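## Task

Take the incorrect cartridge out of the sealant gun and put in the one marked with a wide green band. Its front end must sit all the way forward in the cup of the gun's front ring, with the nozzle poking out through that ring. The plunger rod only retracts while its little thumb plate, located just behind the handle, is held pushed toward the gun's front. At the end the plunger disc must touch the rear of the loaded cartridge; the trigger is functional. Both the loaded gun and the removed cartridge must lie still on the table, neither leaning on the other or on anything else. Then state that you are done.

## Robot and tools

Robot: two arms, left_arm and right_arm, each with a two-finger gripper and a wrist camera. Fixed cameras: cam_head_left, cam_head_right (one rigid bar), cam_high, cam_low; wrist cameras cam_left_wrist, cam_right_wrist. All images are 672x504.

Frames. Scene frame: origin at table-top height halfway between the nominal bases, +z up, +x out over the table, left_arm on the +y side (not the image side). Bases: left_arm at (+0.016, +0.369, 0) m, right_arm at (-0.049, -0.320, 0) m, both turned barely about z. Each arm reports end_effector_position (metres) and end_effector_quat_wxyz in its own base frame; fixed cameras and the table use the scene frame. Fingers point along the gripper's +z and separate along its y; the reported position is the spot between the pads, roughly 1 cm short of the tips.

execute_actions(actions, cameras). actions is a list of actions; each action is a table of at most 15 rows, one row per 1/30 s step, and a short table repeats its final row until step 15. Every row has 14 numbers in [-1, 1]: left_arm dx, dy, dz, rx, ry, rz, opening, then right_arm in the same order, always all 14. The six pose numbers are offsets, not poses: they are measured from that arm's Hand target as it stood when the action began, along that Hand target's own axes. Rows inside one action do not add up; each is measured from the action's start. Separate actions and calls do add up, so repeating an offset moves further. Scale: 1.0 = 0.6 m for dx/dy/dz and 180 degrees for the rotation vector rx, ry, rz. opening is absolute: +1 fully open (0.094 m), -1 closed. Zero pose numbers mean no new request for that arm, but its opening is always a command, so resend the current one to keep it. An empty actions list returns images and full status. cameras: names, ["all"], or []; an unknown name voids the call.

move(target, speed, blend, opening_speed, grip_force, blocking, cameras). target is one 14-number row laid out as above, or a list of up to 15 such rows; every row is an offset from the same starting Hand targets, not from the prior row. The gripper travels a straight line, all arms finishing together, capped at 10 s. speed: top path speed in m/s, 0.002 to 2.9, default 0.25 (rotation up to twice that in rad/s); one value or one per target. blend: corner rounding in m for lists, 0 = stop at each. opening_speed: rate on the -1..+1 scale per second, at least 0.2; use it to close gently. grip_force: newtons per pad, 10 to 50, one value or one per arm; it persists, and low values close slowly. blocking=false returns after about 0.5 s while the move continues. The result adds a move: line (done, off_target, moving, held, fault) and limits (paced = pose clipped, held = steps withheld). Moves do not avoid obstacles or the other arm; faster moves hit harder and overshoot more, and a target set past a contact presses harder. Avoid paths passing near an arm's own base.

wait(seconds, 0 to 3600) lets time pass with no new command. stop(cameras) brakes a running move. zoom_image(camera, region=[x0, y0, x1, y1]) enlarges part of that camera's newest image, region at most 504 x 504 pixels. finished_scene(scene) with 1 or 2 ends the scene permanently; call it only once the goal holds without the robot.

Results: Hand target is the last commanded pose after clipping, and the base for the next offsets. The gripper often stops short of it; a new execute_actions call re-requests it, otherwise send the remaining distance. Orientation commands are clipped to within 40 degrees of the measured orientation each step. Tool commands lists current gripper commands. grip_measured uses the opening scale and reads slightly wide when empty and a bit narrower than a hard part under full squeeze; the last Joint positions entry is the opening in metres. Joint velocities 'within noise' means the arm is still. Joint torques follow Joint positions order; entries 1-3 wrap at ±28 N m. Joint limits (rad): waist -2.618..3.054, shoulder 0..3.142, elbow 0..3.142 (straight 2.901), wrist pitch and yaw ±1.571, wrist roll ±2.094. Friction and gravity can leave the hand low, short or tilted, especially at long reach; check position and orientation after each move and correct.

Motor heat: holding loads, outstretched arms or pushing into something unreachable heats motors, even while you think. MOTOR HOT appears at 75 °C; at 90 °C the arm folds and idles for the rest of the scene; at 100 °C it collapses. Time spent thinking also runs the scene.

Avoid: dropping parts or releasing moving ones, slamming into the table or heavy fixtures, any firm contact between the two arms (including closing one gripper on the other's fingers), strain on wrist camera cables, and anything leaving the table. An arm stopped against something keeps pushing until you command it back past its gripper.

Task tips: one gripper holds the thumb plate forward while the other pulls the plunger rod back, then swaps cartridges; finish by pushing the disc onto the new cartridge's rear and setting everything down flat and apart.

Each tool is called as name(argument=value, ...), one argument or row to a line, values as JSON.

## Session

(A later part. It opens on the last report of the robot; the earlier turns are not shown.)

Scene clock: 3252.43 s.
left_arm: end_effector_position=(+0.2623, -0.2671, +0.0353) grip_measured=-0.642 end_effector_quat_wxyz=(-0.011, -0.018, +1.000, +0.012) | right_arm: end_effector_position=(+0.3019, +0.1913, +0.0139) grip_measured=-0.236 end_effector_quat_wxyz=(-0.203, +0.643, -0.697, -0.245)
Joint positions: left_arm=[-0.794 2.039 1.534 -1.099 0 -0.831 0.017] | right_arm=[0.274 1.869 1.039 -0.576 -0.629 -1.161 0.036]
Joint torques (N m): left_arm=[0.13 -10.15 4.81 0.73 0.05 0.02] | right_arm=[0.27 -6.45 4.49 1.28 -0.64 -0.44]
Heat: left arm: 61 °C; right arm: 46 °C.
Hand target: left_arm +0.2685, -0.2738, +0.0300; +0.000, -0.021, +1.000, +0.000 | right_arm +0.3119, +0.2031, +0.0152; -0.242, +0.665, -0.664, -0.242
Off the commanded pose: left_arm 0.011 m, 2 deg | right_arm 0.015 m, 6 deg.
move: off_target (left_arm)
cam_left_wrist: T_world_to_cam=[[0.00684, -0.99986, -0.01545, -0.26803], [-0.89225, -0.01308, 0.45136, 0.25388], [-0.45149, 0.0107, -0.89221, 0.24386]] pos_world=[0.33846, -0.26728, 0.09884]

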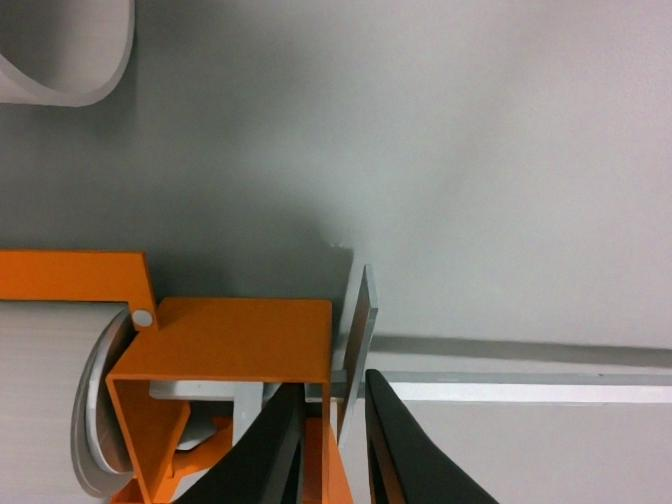

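move(
  target=[
    [0,0,0.0,0,0,0,-0.93,0,0,0,0,0,0,-0.4],
  ],
  opening_speed=0.4,
  cameras=["cam_left_wrist","cam_right_wrist"],
)

zoom_image(
  camera="cam_left_wrist",
  region=[40, 240, 400, 504],
)

Scene clock: 3266.27 s.
left_arm: end_effector_position=(+0.2628, -0.2671, +0.0349) grip_measured=-0.894 end_effector_quat_wxyz=(-0.011, -0.019, +1.000, +0.011) | right_arm: end_effector_position=(+0.3019, +0.1913, +0.0139) grip_measured=-0.236 end_effector_quat_wxyz=(-0.203, +0.643, -0.697, -0.245)
Joint positions: left_arm=[-0.793 2.039 1.533 -1.096 0.001 -0.831 0.005] | right_arm=[0.274 1.869 1.039 -0.576 -0.629 -1.161 0.036]
Joint torques (N m): left_arm=[0.31 -10.22 4.89 0.69 0 0.02] | right_arm=[0.24 -6.61 4.33 1.31 -0.65 -0.47]
Heat: left arm: 59 °C; right arm: 46 °C.
Hand target: left_arm +0.2685, -0.2738, +0.0300; +0.000, -0.021, +1.000, +0.000 | right_arm +0.3119, +0.2031, +0.0152; -0.242, +0.665, -0.664, -0.242
Off the commanded pose: left_arm 0.010 m, 2 deg | right_arm 0.015 m, 6 deg.
move: done
cam_left_wrist: T_world_to_cam=[[0.0085, -0.99988, -0.01326, -0.26862], [-0.89223, -0.01357, 0.45138, 0.25423], [-0.45151, 0.008, -0.89223, 0.24305]] pos_world=[0.33886, -0.26708, 0.09854]
cam_right_wrist: T_world_to_cam=[[0.99344, -0.06295, -0.09549, -0.28664], [-0.08113, -0.97634, -0.20045, 0.25081], [-0.08062, 0.20688, -0.97504, 0.08262]] pos_world=[0.31177, 0.20974, 0.10346]

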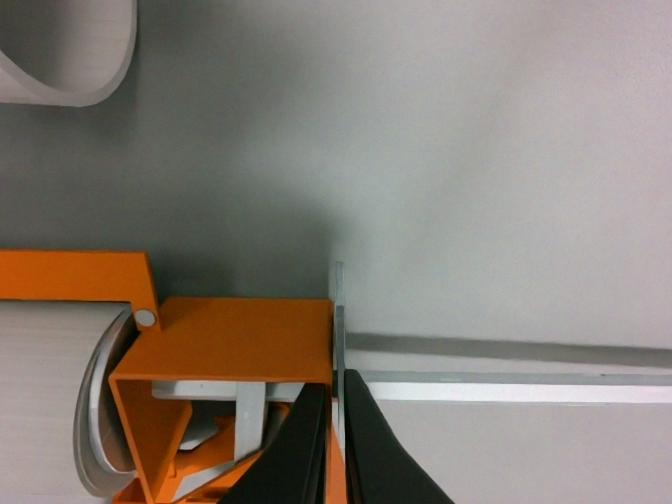

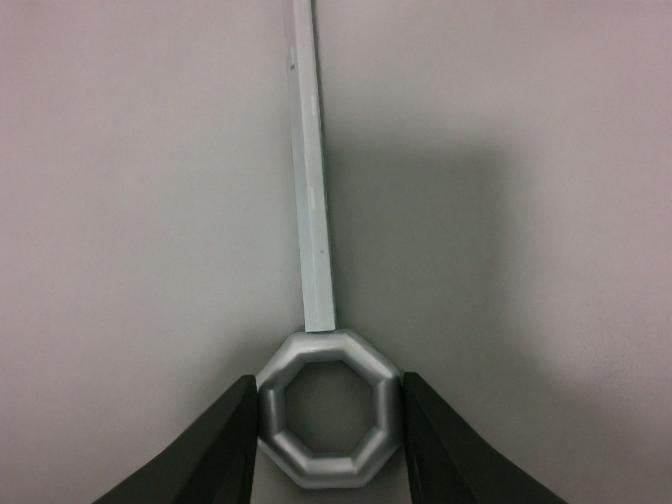

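Scaled by 1.400 from the camera's image (finer frame: 960x720).

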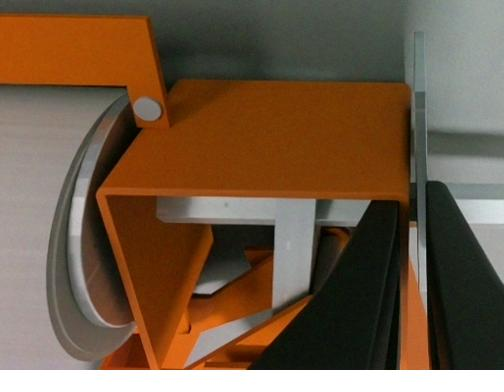

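move(
  target=[
    [0,0,0,0,0,0,-0.93,-0.0255,0,0.0214,0,0,0,-0.4],
  ],
  speed=0.04,
  cameras=["cam_left_wrist"],
)

zoom_image(
  camera="cam_left_wrist",
  region=[40, 240, 400, 504],
)

Scene clock: 3273.03 s.
left_arm: end_effector_position=(+0.2639, -0.2643, +0.0349) grip_measured=-0.894 end_effector_quat_wxyz=(-0.011, -0.021, +1.000, +0.015) | right_arm: end_effector_position=(+0.3014, +0.1954, +0.0138) grip_measured=-0.236 end_effector_quat_wxyz=(+0.201, -0.640, +0.700, +0.245)
Joint positions: left_arm=[-0.788 2.039 1.533 -1.101 -0.005 -0.831 0.005] | right_arm=[0.288 1.869 1.039 -0.567 -0.624 -1.137 0.036]
Joint torques (N m): left_arm=[0.34 -10.14 5.01 0.71 0.03 0.03] | right_arm=[4.53 -5.93 5.44 1.55 -0.57 -0.05]
Heat: left arm: 59 °C; right arm: 46 °C.
Hand target: left_arm +0.2685, -0.2738, +0.0300; +0.000, -0.021, +1.000, +0.000 | right_arm +0.3119, +0.2231, +0.0152; +0.242, -0.665, +0.664, +0.242
Off the commanded pose: left_arm 0.012 m, 2 deg | right_arm 0.030 m, 7 deg.
move: off_target (right_arm)
cam_left_wrist: T_world_to_cam=[[0.0129, -0.9997, -0.02081, -0.26672], [-0.89266, -0.02089, 0.45024, 0.25353], [-0.45054, 0.01277, -0.89266, 0.2446]] pos_world=[0.33996, -0.26447, 0.09864]

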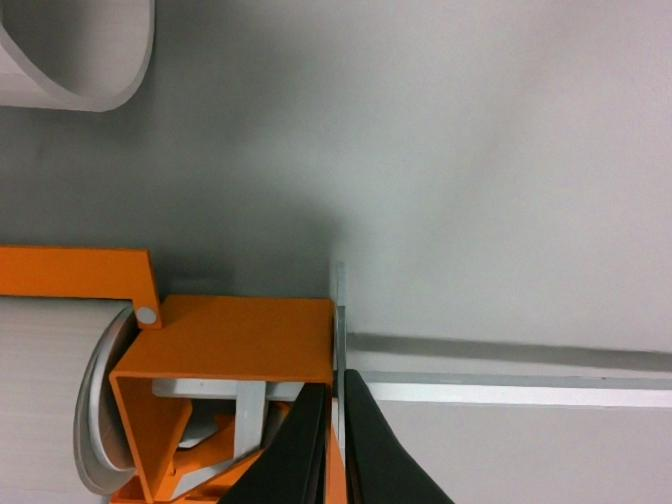

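Scaled by 1.400 from the camera's image (finer frame: 960x720).

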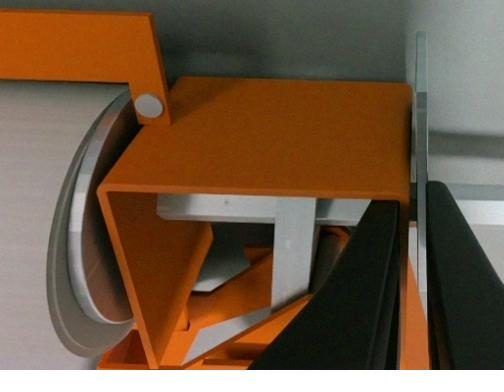

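move(
  target=[
    [0,-0.035,0,0,0,0,-0.93,-0.0255,0,0.0214,0,0,0,-0.4],
  ],
  speed=0.04,
  cameras=["cam_left_wrist"],
)

zoom_image(
  camera="cam_left_wrist",
  region=[40, 240, 400, 504],
)

Scene clock: 3320.57 s.
left_arm: end_effector_position=(+0.2641, -0.2586, +0.0344) grip_measured=-0.894 end_effector_quat_wxyz=(-0.011, -0.017, +0.999, +0.044) | right_arm: end_effector_position=(+0.3001, +0.2036, +0.0133) grip_measured=-0.236 end_effector_quat_wxyz=(+0.194, -0.637, +0.707, +0.239)
Joint positions: left_arm=[-0.796 2.065 1.566 -1.151 -0.045 -0.831 0.005] | right_arm=[0.322 1.869 1.046 -0.558 -0.6 -1.086 0.036]
Joint torques (N m): left_arm=[-2.1 -8.12 9.26 0.84 0.37 -0.33] | right_arm=[6.32 -5.16 6.01 1.78 -0.69 0.11]
Heat: left arm: 57 °C; right arm: 46 °C.
Hand target: left_arm +0.2694, -0.2948, +0.0300; +0.000, -0.021, +1.000, +0.000 | right_arm +0.3119, +0.2430, +0.0152; +0.242, -0.665, +0.664, +0.242
Off the commanded pose: left_arm 0.037 m, 5 deg | right_arm 0.041 m, 8 deg.
move: off_target (left_arm, right_arm)
cam_left_wrist: T_world_to_cam=[[0.00285, -0.99684, -0.07932, -0.25553], [-0.89213, -0.03837, 0.45015, 0.24933], [-0.45178, 0.06948, -0.88942, 0.25896]] pos_world=[0.34016, -0.26315, 0.09782]

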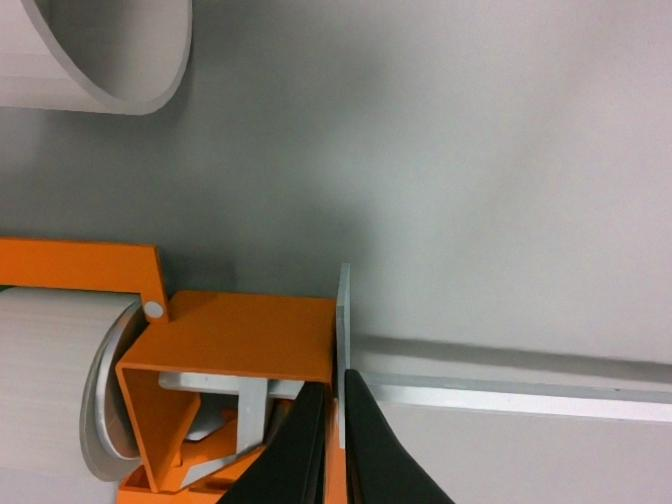

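Scaled by 1.400 from the camera's image (finer frame: 960x720).

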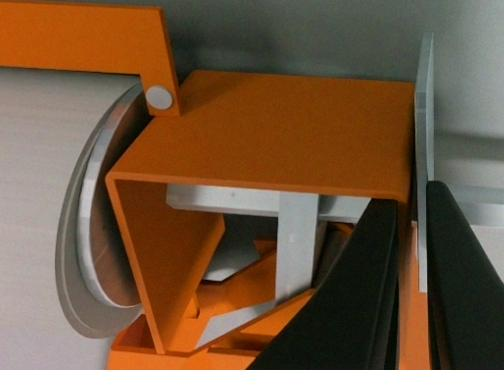

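execute_actions(
  actions=[],
  cameras=["cam_low","cam_head_right","cam_head_left"],
)

zoom_image(
  camera="cam_low",
  region=[380, 270, 450, 320],
)

zoom_image(
  camera="cam_low",
  region=[320, 240, 460, 340],
)

Scene clock: 3335.33 s.
left_arm: end_effector_position=(+0.2641, -0.2586, +0.0344) grip_measured=-0.894 end_effector_quat_wxyz=(-0.011, -0.017, +0.999, +0.044) | right_arm: end_effector_position=(+0.3001, +0.2036, +0.0133) grip_measured=-0.236 end_effector_quat_wxyz=(+0.194, -0.637, +0.707, +0.239)
Joint positions: left_arm=[-0.796 2.065 1.566 -1.151 -0.045 -0.831 0.005] | right_arm=[0.322 1.869 1.046 -0.558 -0.6 -1.086 0.036]
Joint velocities: within noise
Joint torques (N m): left_arm=[-2.07 -8.21 9.35 0.84 0.36 -0.34] | right_arm=[6.61 -4.97 6.09 1.77 -0.69 0.09]
Heat: left arm: 57 °C; right arm: 46 °C.
Hand target: left_arm +0.2694, -0.2948, +0.0300; +0.000, -0.021, +1.000, +0.000 | right_arm +0.3119, +0.2430, +0.0152; +0.242, -0.665, +0.664, +0.242
Tool commands: left_gripper/opening=-0.93 right_gripper/opening=-0.4
Off the commanded pose: left_arm 0.037 m, 5 deg | right_arm 0.041 m, 8 deg.
Images, in order (width x height): cam_head_left 672x504, cam_head_right 672x504, cam_low 672x504.

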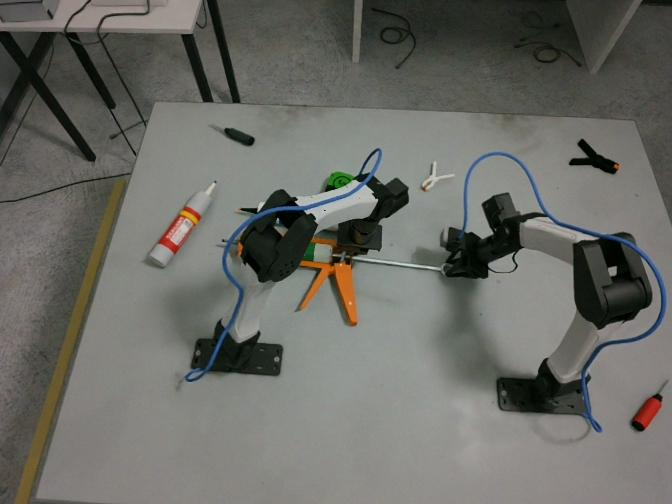

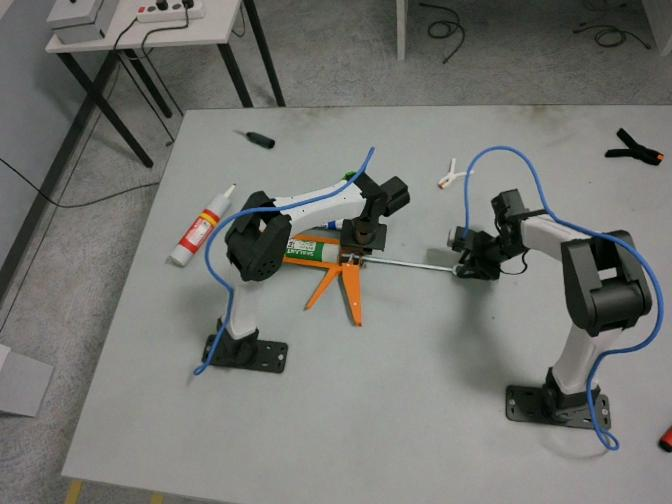

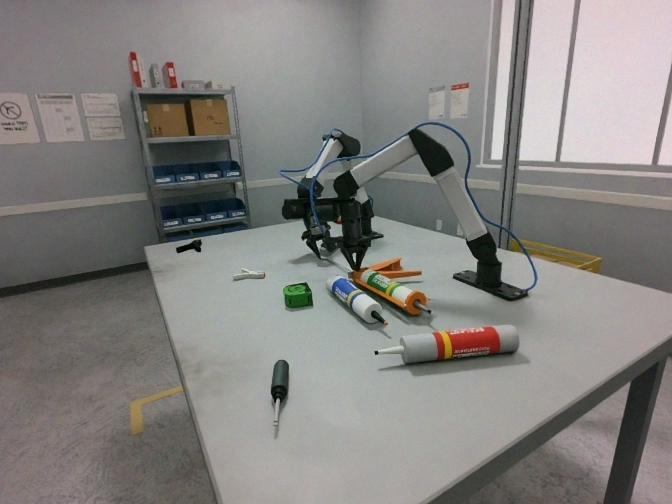

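Scaled by 7.200 from the camera's image (finer frame: 960x720).

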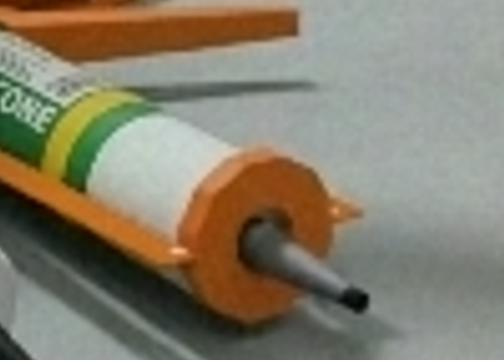

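Scaled by 3.600 from the camera's image (finer frame: 960x720).

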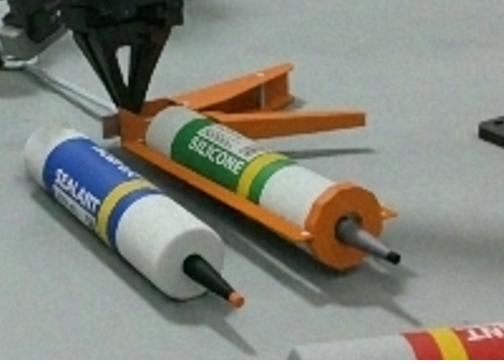

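move(
  target=[
    [0.0013,-0.05,0,0,0,0,-0.93,-0.01,0,0.0084,0,0,0,-0.4],
  ],
  speed=0.05,
  cameras=["cam_left_wrist"],
)

zoom_image(
  camera="cam_left_wrist",
  region=[40, 240, 400, 504],
)

Scene clock: 3376.93 s.
left_arm: end_effector_position=(+0.2643, -0.2641, +0.0336) grip_measured=-0.890 end_effector_quat_wxyz=(-0.018, -0.015, +0.996, +0.085) | right_arm: end_effector_position=(+0.3007, +0.2064, +0.0133) grip_measured=-0.236 end_effector_quat_wxyz=(+0.190, -0.635, +0.711, +0.234)
Joint positions: left_arm=[-0.825 2.151 1.686 -1.257 -0.086 -0.862 0.005] | right_arm=[0.336 1.869 1.052 -0.557 -0.583 -1.063 0.036]
Joint torques (N m): left_arm=[-3.55 -9.26 10.78 1.09 0.7 -0.44] | right_arm=[7.21 -4.63 6.43 1.88 -0.75 0.05]
Heat: left arm: 55 °C; right arm: 46 °C.
Hand target: left_arm +0.2699, -0.3248, +0.0300; +0.000, -0.021, +1.000, +0.000 | right_arm +0.3119, +0.2509, +0.0152; +0.242, -0.665, +0.664, +0.242
Off the commanded pose: left_arm 0.061 m, 10 deg | right_arm 0.046 m, 9 deg.
move: off_target (left_arm, right_arm)
cam_left_wrist: T_world_to_cam=[[-0.00251, -0.98707, -0.16029, -0.25445], [-0.88506, -0.07242, 0.45981, 0.2385], [-0.46547, 0.14302, -0.87343, 0.28122]] pos_world=[0.34135, -0.27411, 0.09518]

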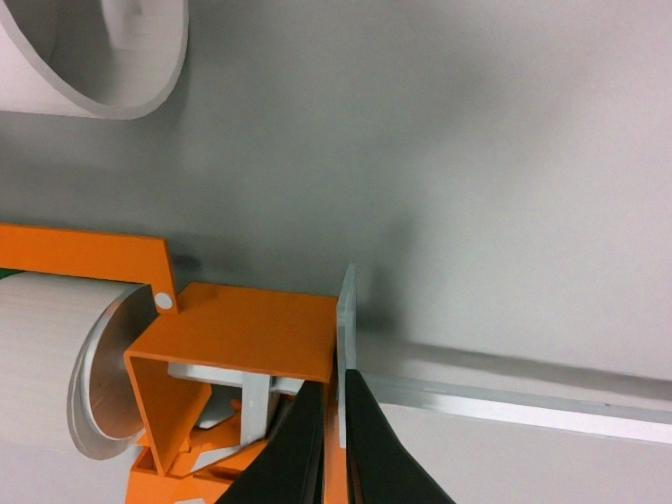

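Scaled by 1.400 from the camera's image (finer frame: 960x720).

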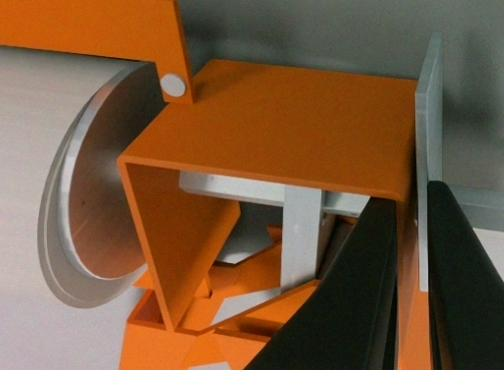

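move(
  target=[
    [0.0,-0.01,0,0,0,0,-0.93,-0.015,0,0.0126,0,0,0,-0.4],
  ],
  speed=0.04,
  cameras=["cam_left_wrist","cam_low"],
)

zoom_image(
  camera="cam_left_wrist",
  region=[40, 220, 400, 504],
)

zoom_image(
  camera="cam_low",
  region=[380, 270, 450, 320],
)

Scene clock: 3387.80 s.
left_arm: end_effector_position=(+0.2644, -0.2624, +0.0335) grip_measured=-0.887 end_effector_quat_wxyz=(-0.021, -0.016, +0.995, +0.097) | right_arm: end_effector_position=(+0.3010, +0.2095, +0.0137) grip_measured=-0.236 end_effector_quat_wxyz=(+0.185, -0.634, +0.716, +0.227)
Joint positions: left_arm=[-0.827 2.169 1.711 -1.286 -0.097 -0.868 0.005] | right_arm=[0.353 1.867 1.059 -0.558 -0.561 -1.037 0.036]
Joint torques (N m): left_arm=[-4.18 -9.74 11.12 1.15 0.9 -0.45] | right_arm=[8.38 -4.21 6.74 2 -0.93 0.01]
Heat: left arm: 56 °C; right arm: 46 °C.
Hand target: left_arm +0.2702, -0.3308, +0.0300; +0.000, -0.021, +1.000, +0.000 | right_arm +0.3119, +0.2626, +0.0152; +0.242, -0.665, +0.664, +0.242
Off the commanded pose: left_arm 0.069 m, 11 deg | right_arm 0.054 m, 10 deg.
move: off_target (left_arm, right_arm)
cam_left_wrist: T_world_to_cam=[[-0.00099, -0.98288, -0.18427, -0.25119], [-0.88179, -0.08605, 0.46373, 0.23427], [-0.47164, 0.16294, -0.8666, 0.28754]] pos_world=[0.34194, -0.27359, 0.09426]
Images, in order (width x height): cam_low 672x504, cam_left_wrist 672x504.

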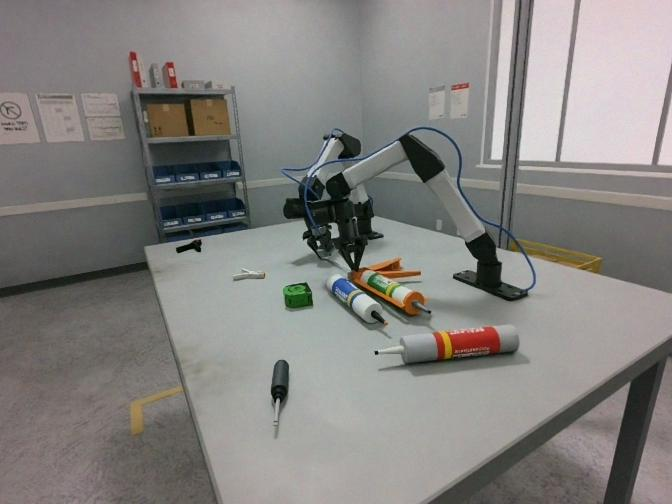

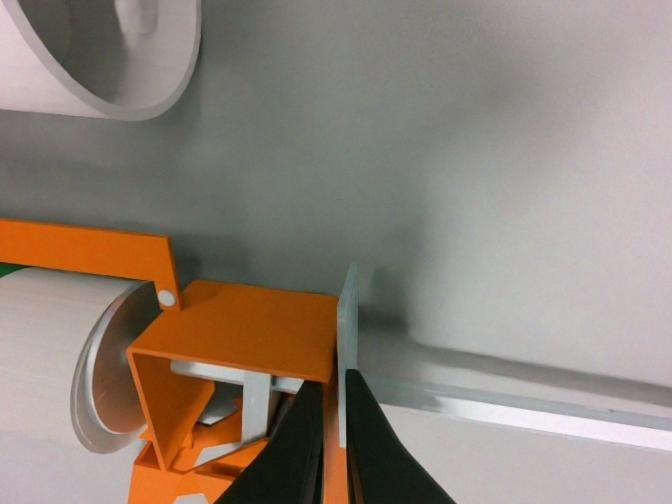

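Scaled by 1.400 from the camera's image (finer frame: 960x720).

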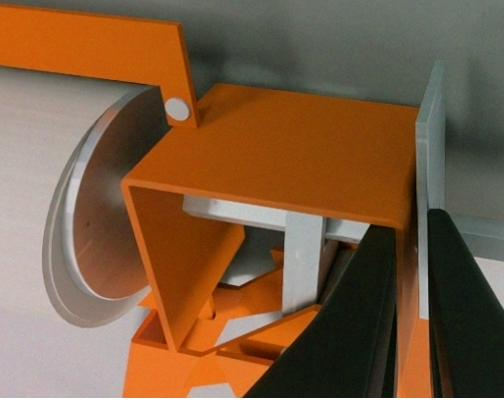

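Scaled by 7.200 from the camera's image (finer frame: 960x720).

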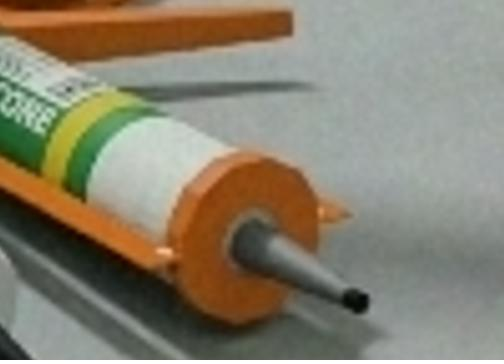

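zoom_image(
  camera="cam_low",
  region=[398, 285, 434, 317],
)

Scaled by 14.000 from the camera's image (finer frame: 960x720).

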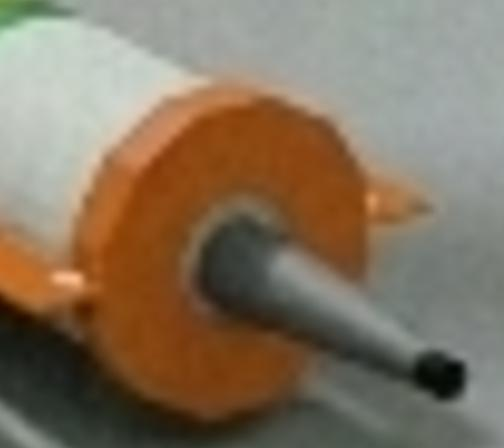

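move(
  target=[
    [0.0,-0.02,0,0,0,0,-0.93,-0.018,0,0.0151,0,0,0,-0.4],
  ],
  speed=0.04,
  cameras=["cam_left_wrist","cam_low"],
)

zoom_image(
  camera="cam_left_wrist",
  region=[40, 220, 400, 504],
)

zoom_image(
  camera="cam_low",
  region=[398, 285, 434, 317],
)

Scene clock: 3438.23 s.
left_arm: end_effector_position=(+0.2648, -0.2598, +0.0332) grip_measured=-0.880 end_effector_quat_wxyz=(-0.027, -0.018, +0.992, +0.121) | right_arm: end_effector_position=(+0.3014, +0.2144, +0.0142) grip_measured=-0.236 end_effector_quat_wxyz=(+0.178, -0.633, +0.722, +0.216)
Joint positions: left_arm=[-0.831 2.208 1.761 -1.343 -0.118 -0.88 0.006] | right_arm=[0.379 1.867 1.073 -0.563 -0.529 -1.002 0.036]
Joint torques (N m): left_arm=[-5.22 -10.54 12.18 1.29 1.04 -0.48] | right_arm=[9.29 -3.36 6.8 2.14 -1.09 0.11]
Heat: left arm: 61 °C; right arm: 47 °C.
Hand target: left_arm +0.2707, -0.3428, +0.0300; +0.000, -0.021, +1.000, +0.000 | right_arm +0.3119, +0.2767, +0.0152; +0.242, -0.665, +0.664, +0.242
Off the commanded pose: left_arm 0.083 m, 14 deg | right_arm 0.063 m, 11 deg.
move: off_target (left_arm, right_arm)
cam_left_wrist: T_world_to_cam=[[-0.00027, -0.97299, -0.23084, -0.24481], [-0.87587, -0.11116, 0.46956, 0.22659], [-0.48254, 0.20232, -0.85219, 0.29975]] pos_world=[0.34303, -0.27365, 0.09253]
Images, in order (width x height): cam_low 672x504, cam_left_wrist 672x504.

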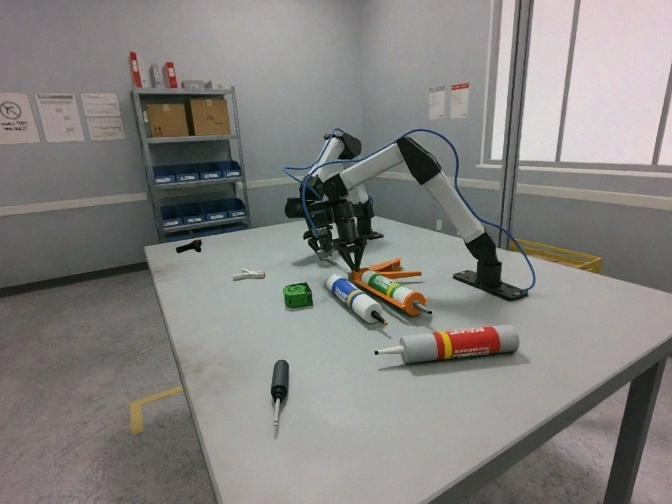

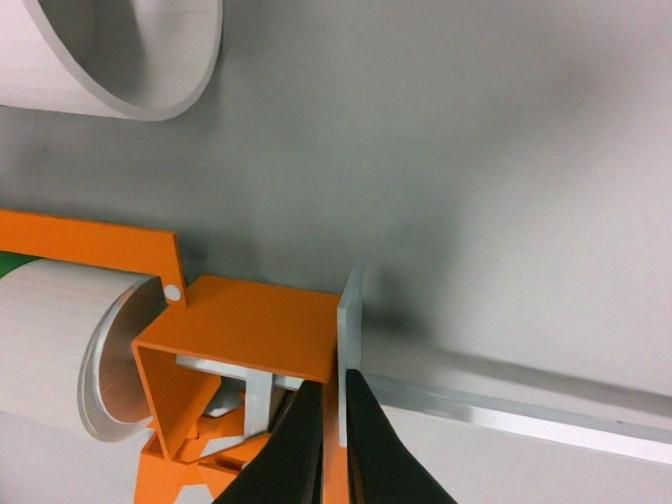

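Scaled by 1.400 from the camera's image (finer frame: 960x720).

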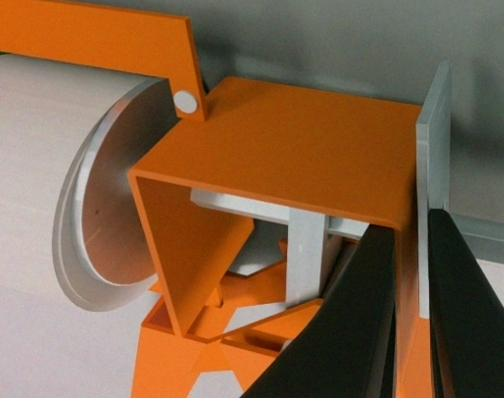

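Scaled by 14.000 from the camera's image (finer frame: 960x720).

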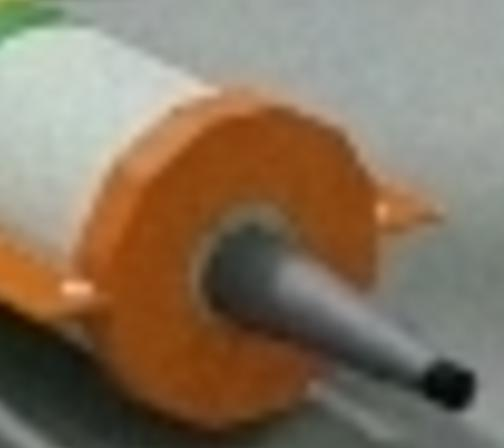

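move(
  target=[
    [-0.008,0.108,-0.005,0,0,0,-0.93,0.0638,0,-0.0536,0,0,0,-0.4],
  ],
  speed=0.04,
  cameras=["cam_left_wrist","cam_low"],
)

zoom_image(
  camera="cam_left_wrist",
  region=[40, 220, 400, 504],
)

zoom_image(
  camera="cam_low",
  region=[398, 285, 434, 317],
)

Scene clock: 3453.73 s.
left_arm: end_effector_position=(+0.2653, -0.2551, +0.0336) grip_measured=-0.882 end_effector_quat_wxyz=(-0.017, -0.019, +0.998, +0.054) | right_arm: end_effector_position=(+0.3094, +0.2182, +0.0153) grip_measured=-0.398 end_effector_quat_wxyz=(-0.225, +0.655, -0.681, -0.236)
Joint positions: left_arm=[-0.79 2.082 1.586 -1.177 -0.051 -0.831 0.006] | right_arm=[0.343 1.884 1.052 -0.484 -0.621 -1.106 0.028]
Joint torques (N m): left_arm=[0.42 -12.46 4.3 1.06 0.37 0.03] | right_arm=[0.18 -6.67 4.74 1.1 -0.57 -0.16]
Heat: left arm: 61 °C; right arm: 47 °C.
Hand target: left_arm +0.2727, -0.2779, +0.0330; +0.000, -0.021, +1.000, +0.000 | right_arm +0.3119, +0.2267, +0.0152; -0.242, +0.665, -0.664, -0.242
Off the commanded pose: left_arm 0.024 m, 7 deg | right_arm 0.009 m, 3 deg.
move: off_target (left_arm, right_arm)
cam_left_wrist: T_world_to_cam=[[0.00738, -0.99496, -0.09996, -0.25215], [-0.8865, -0.05276, 0.45971, 0.24544], [-0.46267, 0.08522, -0.88243, 0.26521]] pos_world=[0.34215, -0.26053, 0.096]
Images, in order (width x height): cam_low 672x504, cam_left_wrist 672x504.

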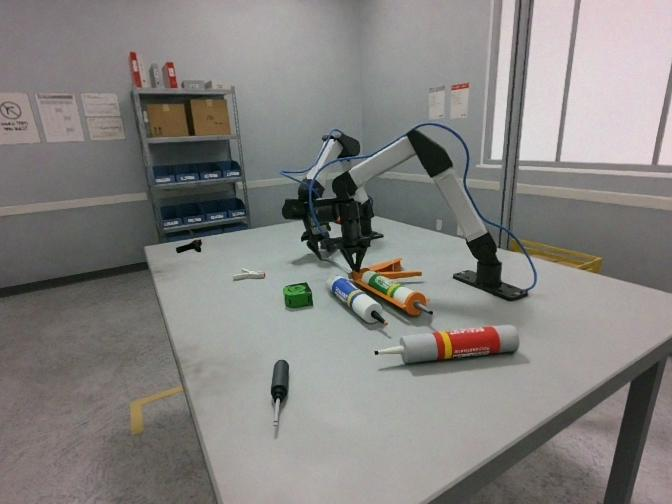

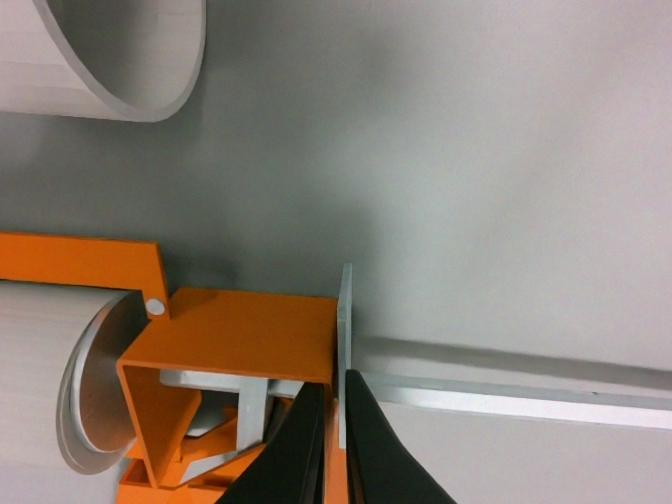

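Scaled by 1.400 from the camera's image (finer frame: 960x720).

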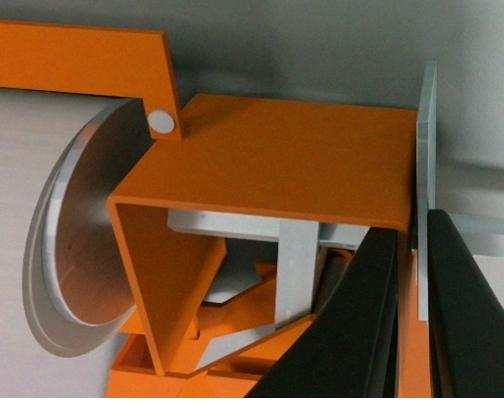

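Scaled by 14.000 from the camera's image (finer frame: 960x720).

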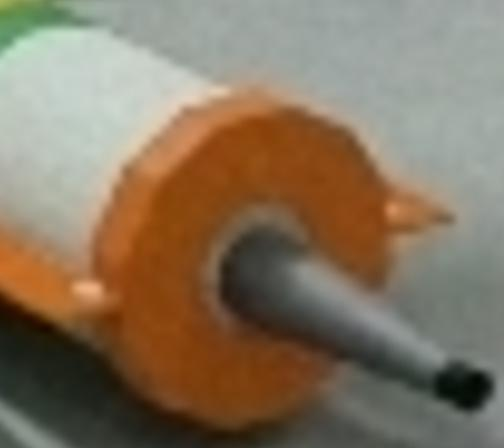

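wait(
  seconds=0.2,
  cameras=["cam_right_wrist"],
)

Scene clock: 3458.27 s.
left_arm: end_effector_position=(+0.2653, -0.2551, +0.0336) grip_measured=-0.882 end_effector_quat_wxyz=(-0.017, -0.019, +0.998, +0.054) | right_arm: end_effector_position=(+0.3094, +0.2182, +0.0153) grip_measured=-0.398 end_effector_quat_wxyz=(-0.225, +0.655, -0.681, -0.236)
Joint positions: left_arm=[-0.79 2.082 1.586 -1.177 -0.051 -0.831 0.006] | right_arm=[0.343 1.884 1.052 -0.484 -0.621 -1.106 0.028]
Joint torques (N m): left_arm=[0.49 -12.45 4.42 1.03 0.41 0.04] | right_arm=[0.2 -6.82 4.85 1.06 -0.49 -0.14]
Heat: left arm: 61 °C; right arm: 47 °C.
Hand target: left_arm +0.2727, -0.2779, +0.0330; +0.000, -0.021, +1.000, +0.000 | right_arm +0.3119, +0.2267, +0.0152; -0.242, +0.665, -0.664, -0.242
Tool commands: left_gripper/opening=-0.93 right_gripper/opening=-0.4
Off the commanded pose: left_arm 0.024 m, 7 deg | right_arm 0.009 m, 3 deg.
wait: 0.20 s; at rest from the start
cam_right_wrist: T_world_to_cam=[[0.99834, -0.03809, -0.04328, -0.29995], [-0.0468, -0.97383, -0.22241, 0.26702], [-0.03367, 0.22407, -0.97399, 0.0607]] pos_world=[0.31399, 0.235, 0.10553]

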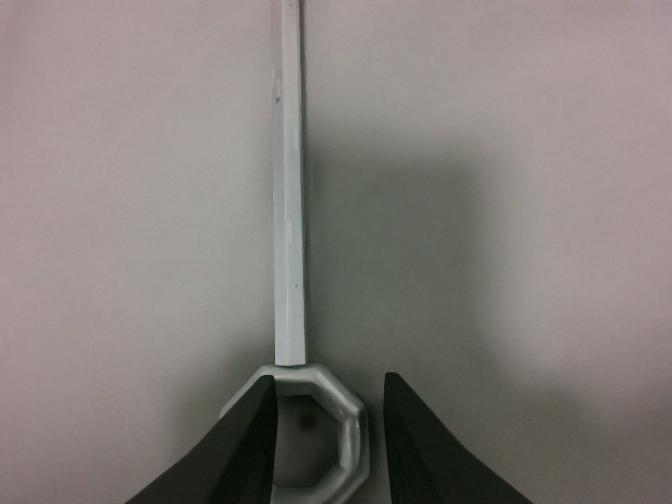

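move(
  target=[
    [0,0,0,0,0,0,-0.93,0,0,-0.12,0,0,0,-0.4],
  ],
  speed=0.08,
  cameras=["cam_left_wrist","cam_right_wrist"],
)

zoom_image(
  camera="cam_left_wrist",
  region=[40, 220, 400, 504],
)

Scene clock: 3477.03 s.
left_arm: end_effector_position=(+0.2659, -0.2550, +0.0335) grip_measured=-0.882 end_effector_quat_wxyz=(-0.016, -0.020, +0.998, +0.054) | right_arm: end_effector_position=(+0.3031, +0.1768, +0.0472) grip_measured=-0.398 end_effector_quat_wxyz=(-0.211, +0.660, -0.679, -0.241)
Joint positions: left_arm=[-0.788 2.082 1.586 -1.176 -0.051 -0.831 0.006] | right_arm=[0.227 1.803 1.104 -0.739 -0.641 -1.272 0.028]
Joint torques (N m): left_arm=[0.35 -12.44 4.22 1.07 0.38 0.04] | right_arm=[-0.91 -10.88 8.43 0.27 -0.65 -0.16]
Heat: left arm: 61 °C; right arm: 46 °C.
Hand target: left_arm +0.2727, -0.2779, +0.0330; +0.000, -0.021, +1.000, +0.000 | right_arm +0.3118, +0.1804, +0.0704; -0.242, +0.665, -0.664, -0.242
Off the commanded pose: left_arm 0.024 m, 6 deg | right_arm 0.025 m, 4 deg.
move: off_target (right_arm)
cam_left_wrist: T_world_to_cam=[[0.00892, -0.99506, -0.0989, -0.25251], [-0.88693, -0.05355, 0.45879, 0.24602], [-0.46182, 0.08362, -0.88302, 0.26482]] pos_world=[0.34275, -0.26023, 0.096]
cam_right_wrist: T_world_to_cam=[[0.99778, -0.02037, -0.06339, -0.29586], [-0.03325, -0.97728, -0.20935, 0.22939], [-0.05768, 0.21099, -0.97578, 0.11045]] pos_world=[0.3092, 0.19484, 0.13704]

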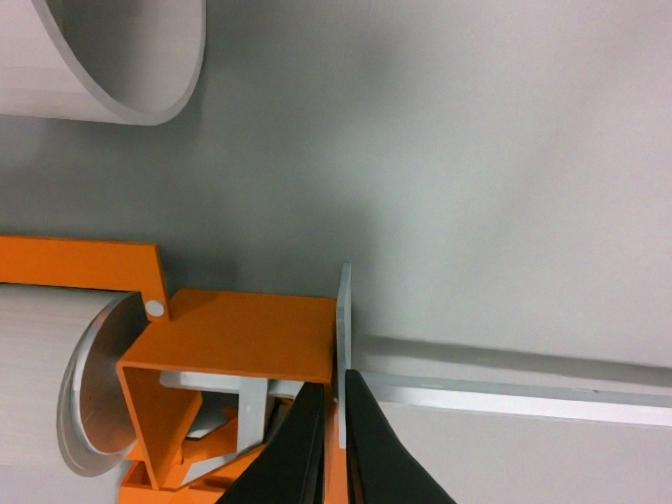

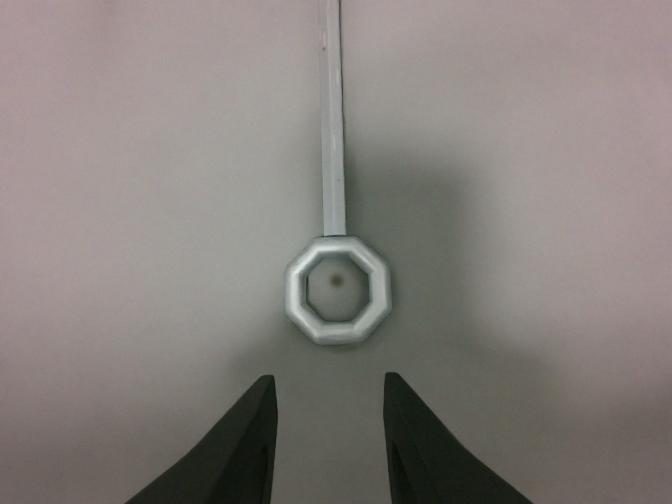

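Scaled by 1.400 from the camera's image (finer frame: 960x720).

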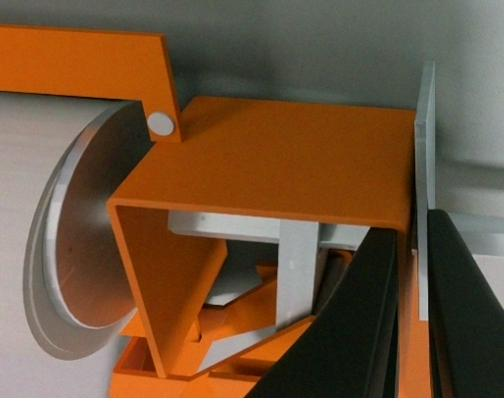

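move(
  target=[
    [0,0.045,0,0,0,0,-0.93,0,0,0,0,0,0,-0.4],
    [0,0.04,0,0,0,0,-0.6,0,0,0,0,0,0,-0.4],
  ],
  speed=0.03,
  opening_speed=0.5,
  cameras=["cam_left_wrist"],
)

zoom_image(
  camera="cam_left_wrist",
  region=[40, 220, 400, 504],
)

Scene clock: 3487.93 s.
left_arm: end_effector_position=(+0.2687, -0.2545, +0.0333) grip_measured=-0.603 end_effector_quat_wxyz=(-0.005, -0.022, +1.000, +0.004) | right_arm: end_effector_position=(+0.3025, +0.1772, +0.0471) grip_measured=-0.398 end_effector_quat_wxyz=(-0.211, +0.661, -0.678, -0.241)
Joint positions: left_arm=[-0.758 2.007 1.479 -1.056 0.001 -0.802 0.019] | right_arm=[0.228 1.803 1.104 -0.741 -0.641 -1.273 0.028]
Joint torques (N m): left_arm=[0.76 -11.03 4.86 0.51 0.04 0.19] | right_arm=[-0.95 -10.88 8.44 0.31 -0.69 -0.15]
Heat: left arm: 62 °C; right arm: 47 °C.
Hand target: left_arm +0.2717, -0.2539, +0.0330; +0.000, -0.021, +1.000, +0.000 | right_arm +0.3118, +0.1804, +0.0704; -0.242, +0.665, -0.664, -0.242
Off the commanded pose: left_arm 0.003 m, 1 deg | right_arm 0.025 m, 4 deg.
move: done
cam_left_wrist: T_world_to_cam=[[0.01472, -0.99989, 0.00025, -0.25823], [-0.89781, -0.01311, 0.44019, 0.26242], [-0.44014, -0.0067, -0.8979, 0.23757]] pos_world=[0.34397, -0.25318, 0.09787]

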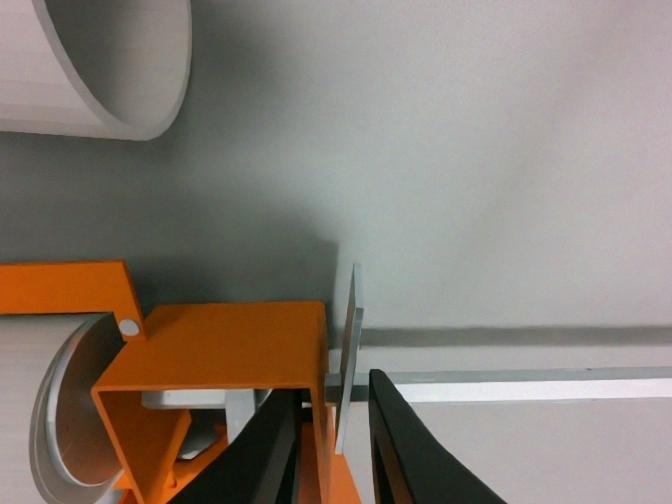

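Scaled by 1.400 from the camera's image (finer frame: 960x720).

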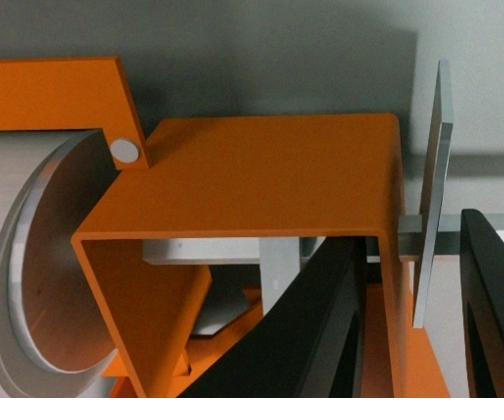

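move(
  target=[
    [0,0,-0.15,0,0,0,-0.6,0,0,0,0,0,0,-0.4],
    [0.02,0.13,-0.2,0,0,0.52,-0.2,0,0,-0.05,0,0,0,-0.4],
  ],
  speed=[0.08,0.2],
  cameras=["cam_left_wrist","cam_low","cam_head_right"],
)

Scene clock: 3503.33 s.
left_arm: end_effector_position=(+0.2631, -0.1836, +0.1452) grip_measured=-0.203 end_effector_quat_wxyz=(+0.000, +0.709, +0.705, +0.004) | right_arm: end_effector_position=(+0.3033, +0.1590, +0.0686) grip_measured=-0.398 end_effector_quat_wxyz=(-0.209, +0.661, -0.678, -0.245)
Joint positions: left_arm=[-0.613 1.758 1.599 -1.41 -0.008 0.962 0.037] | right_arm=[0.17 1.777 1.165 -0.88 -0.65 -1.348 0.028]
Joint torques (N m): left_arm=[1.06 -11.08 4.92 0.07 0.11 0.31] | right_arm=[-1.21 -11.06 8.49 0.19 -0.68 -0.15]
Heat: left arm: 64 °C; right arm: 48 °C.
Hand target: left_arm +0.2563, -0.1764, +0.1529; +0.000, +0.714, +0.700, +0.000 | right_arm +0.3118, +0.1611, +0.0934; -0.242, +0.665, -0.664, -0.242
Off the commanded pose: left_arm 0.013 m, 1 deg | right_arm 0.026 m, 4 deg.
move: off_target (left_arm, right_arm); target 2's new opening was sent with left_arm's hand 0.013 m and 1 deg from that target
cam_left_wrist: T_world_to_cam=[[-0.9994, 0.03444, 0.00326, 0.269], [0.03241, 0.89918, 0.43638, 0.13236], [0.01209, 0.43622, -0.89976, 0.29865]] pos_world=[0.26094, -0.25855, 0.21007]
Images, in order (width x height): cam_head_right 672x504, cam_low 672x504, cam_left_wrist 672x504.

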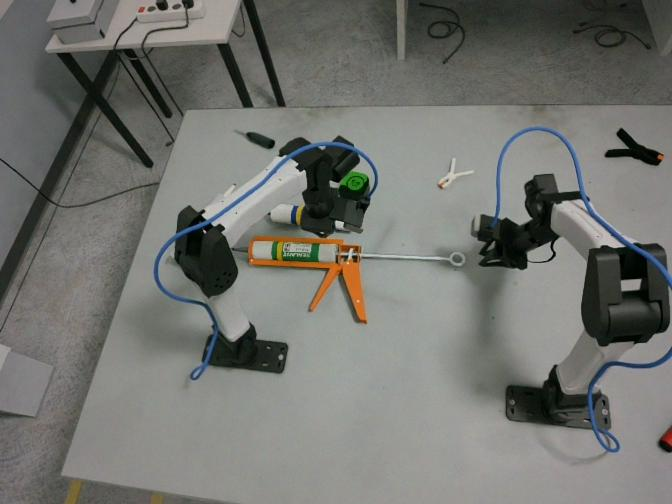

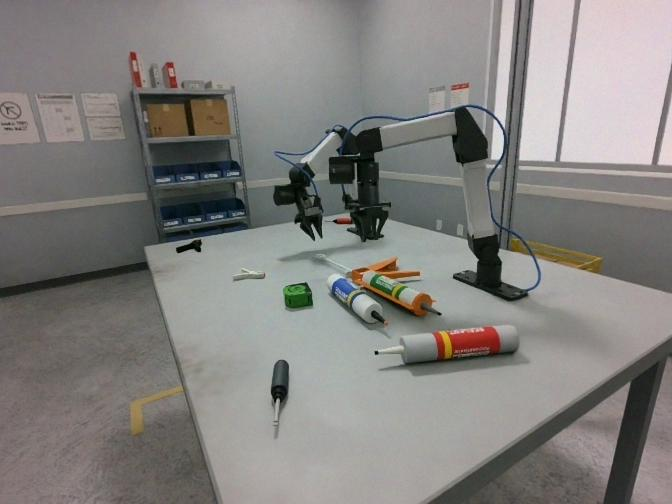

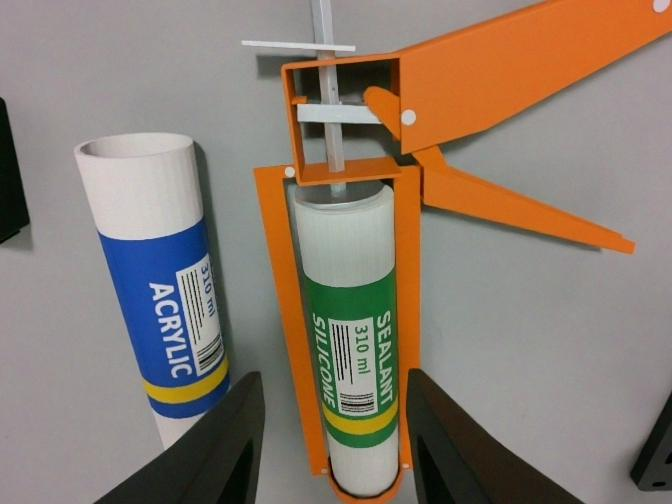

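zoom_image(
  camera="cam_left_wrist",
  region=[240, 120, 440, 270],
)

zoom_image(
  camera="cam_left_wrist",
  region=[290, 380, 440, 504],
)

zoom_image(
  camera="cam_low",
  region=[310, 240, 460, 340],
)

zoom_image(
  camera="cam_head_right",
  region=[220, 200, 400, 340],
)

Scaled by 2.520 from the camera's image (finer frame: 960x720).

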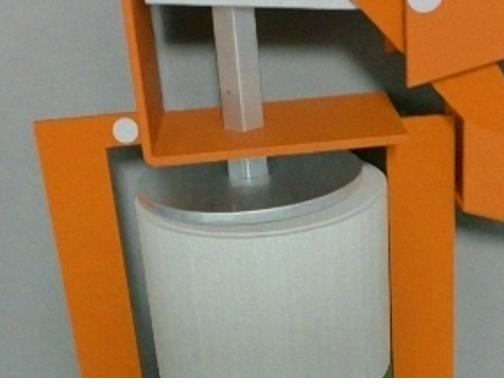

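Scaled by 3.360 from the camera's image (finer frame: 960x720).

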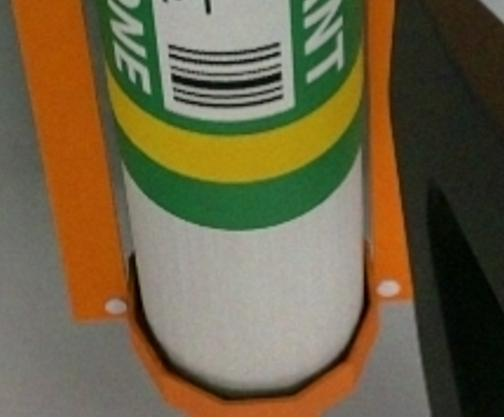

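Scaled by 3.360 from the camera's image (finer frame: 960x720).

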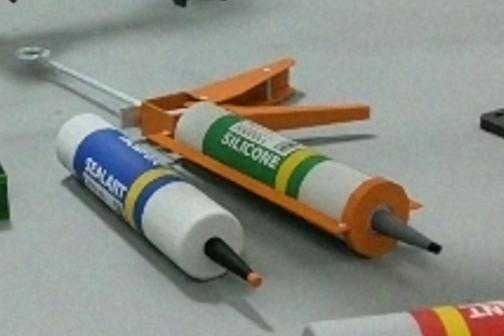

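Scaled by 2.800 from the camera's image (finer frame: 960x720).

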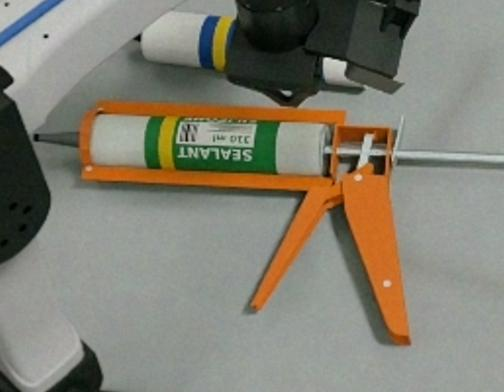

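finished_scene(
  scene=2,
)

The scene is finished: the task was done.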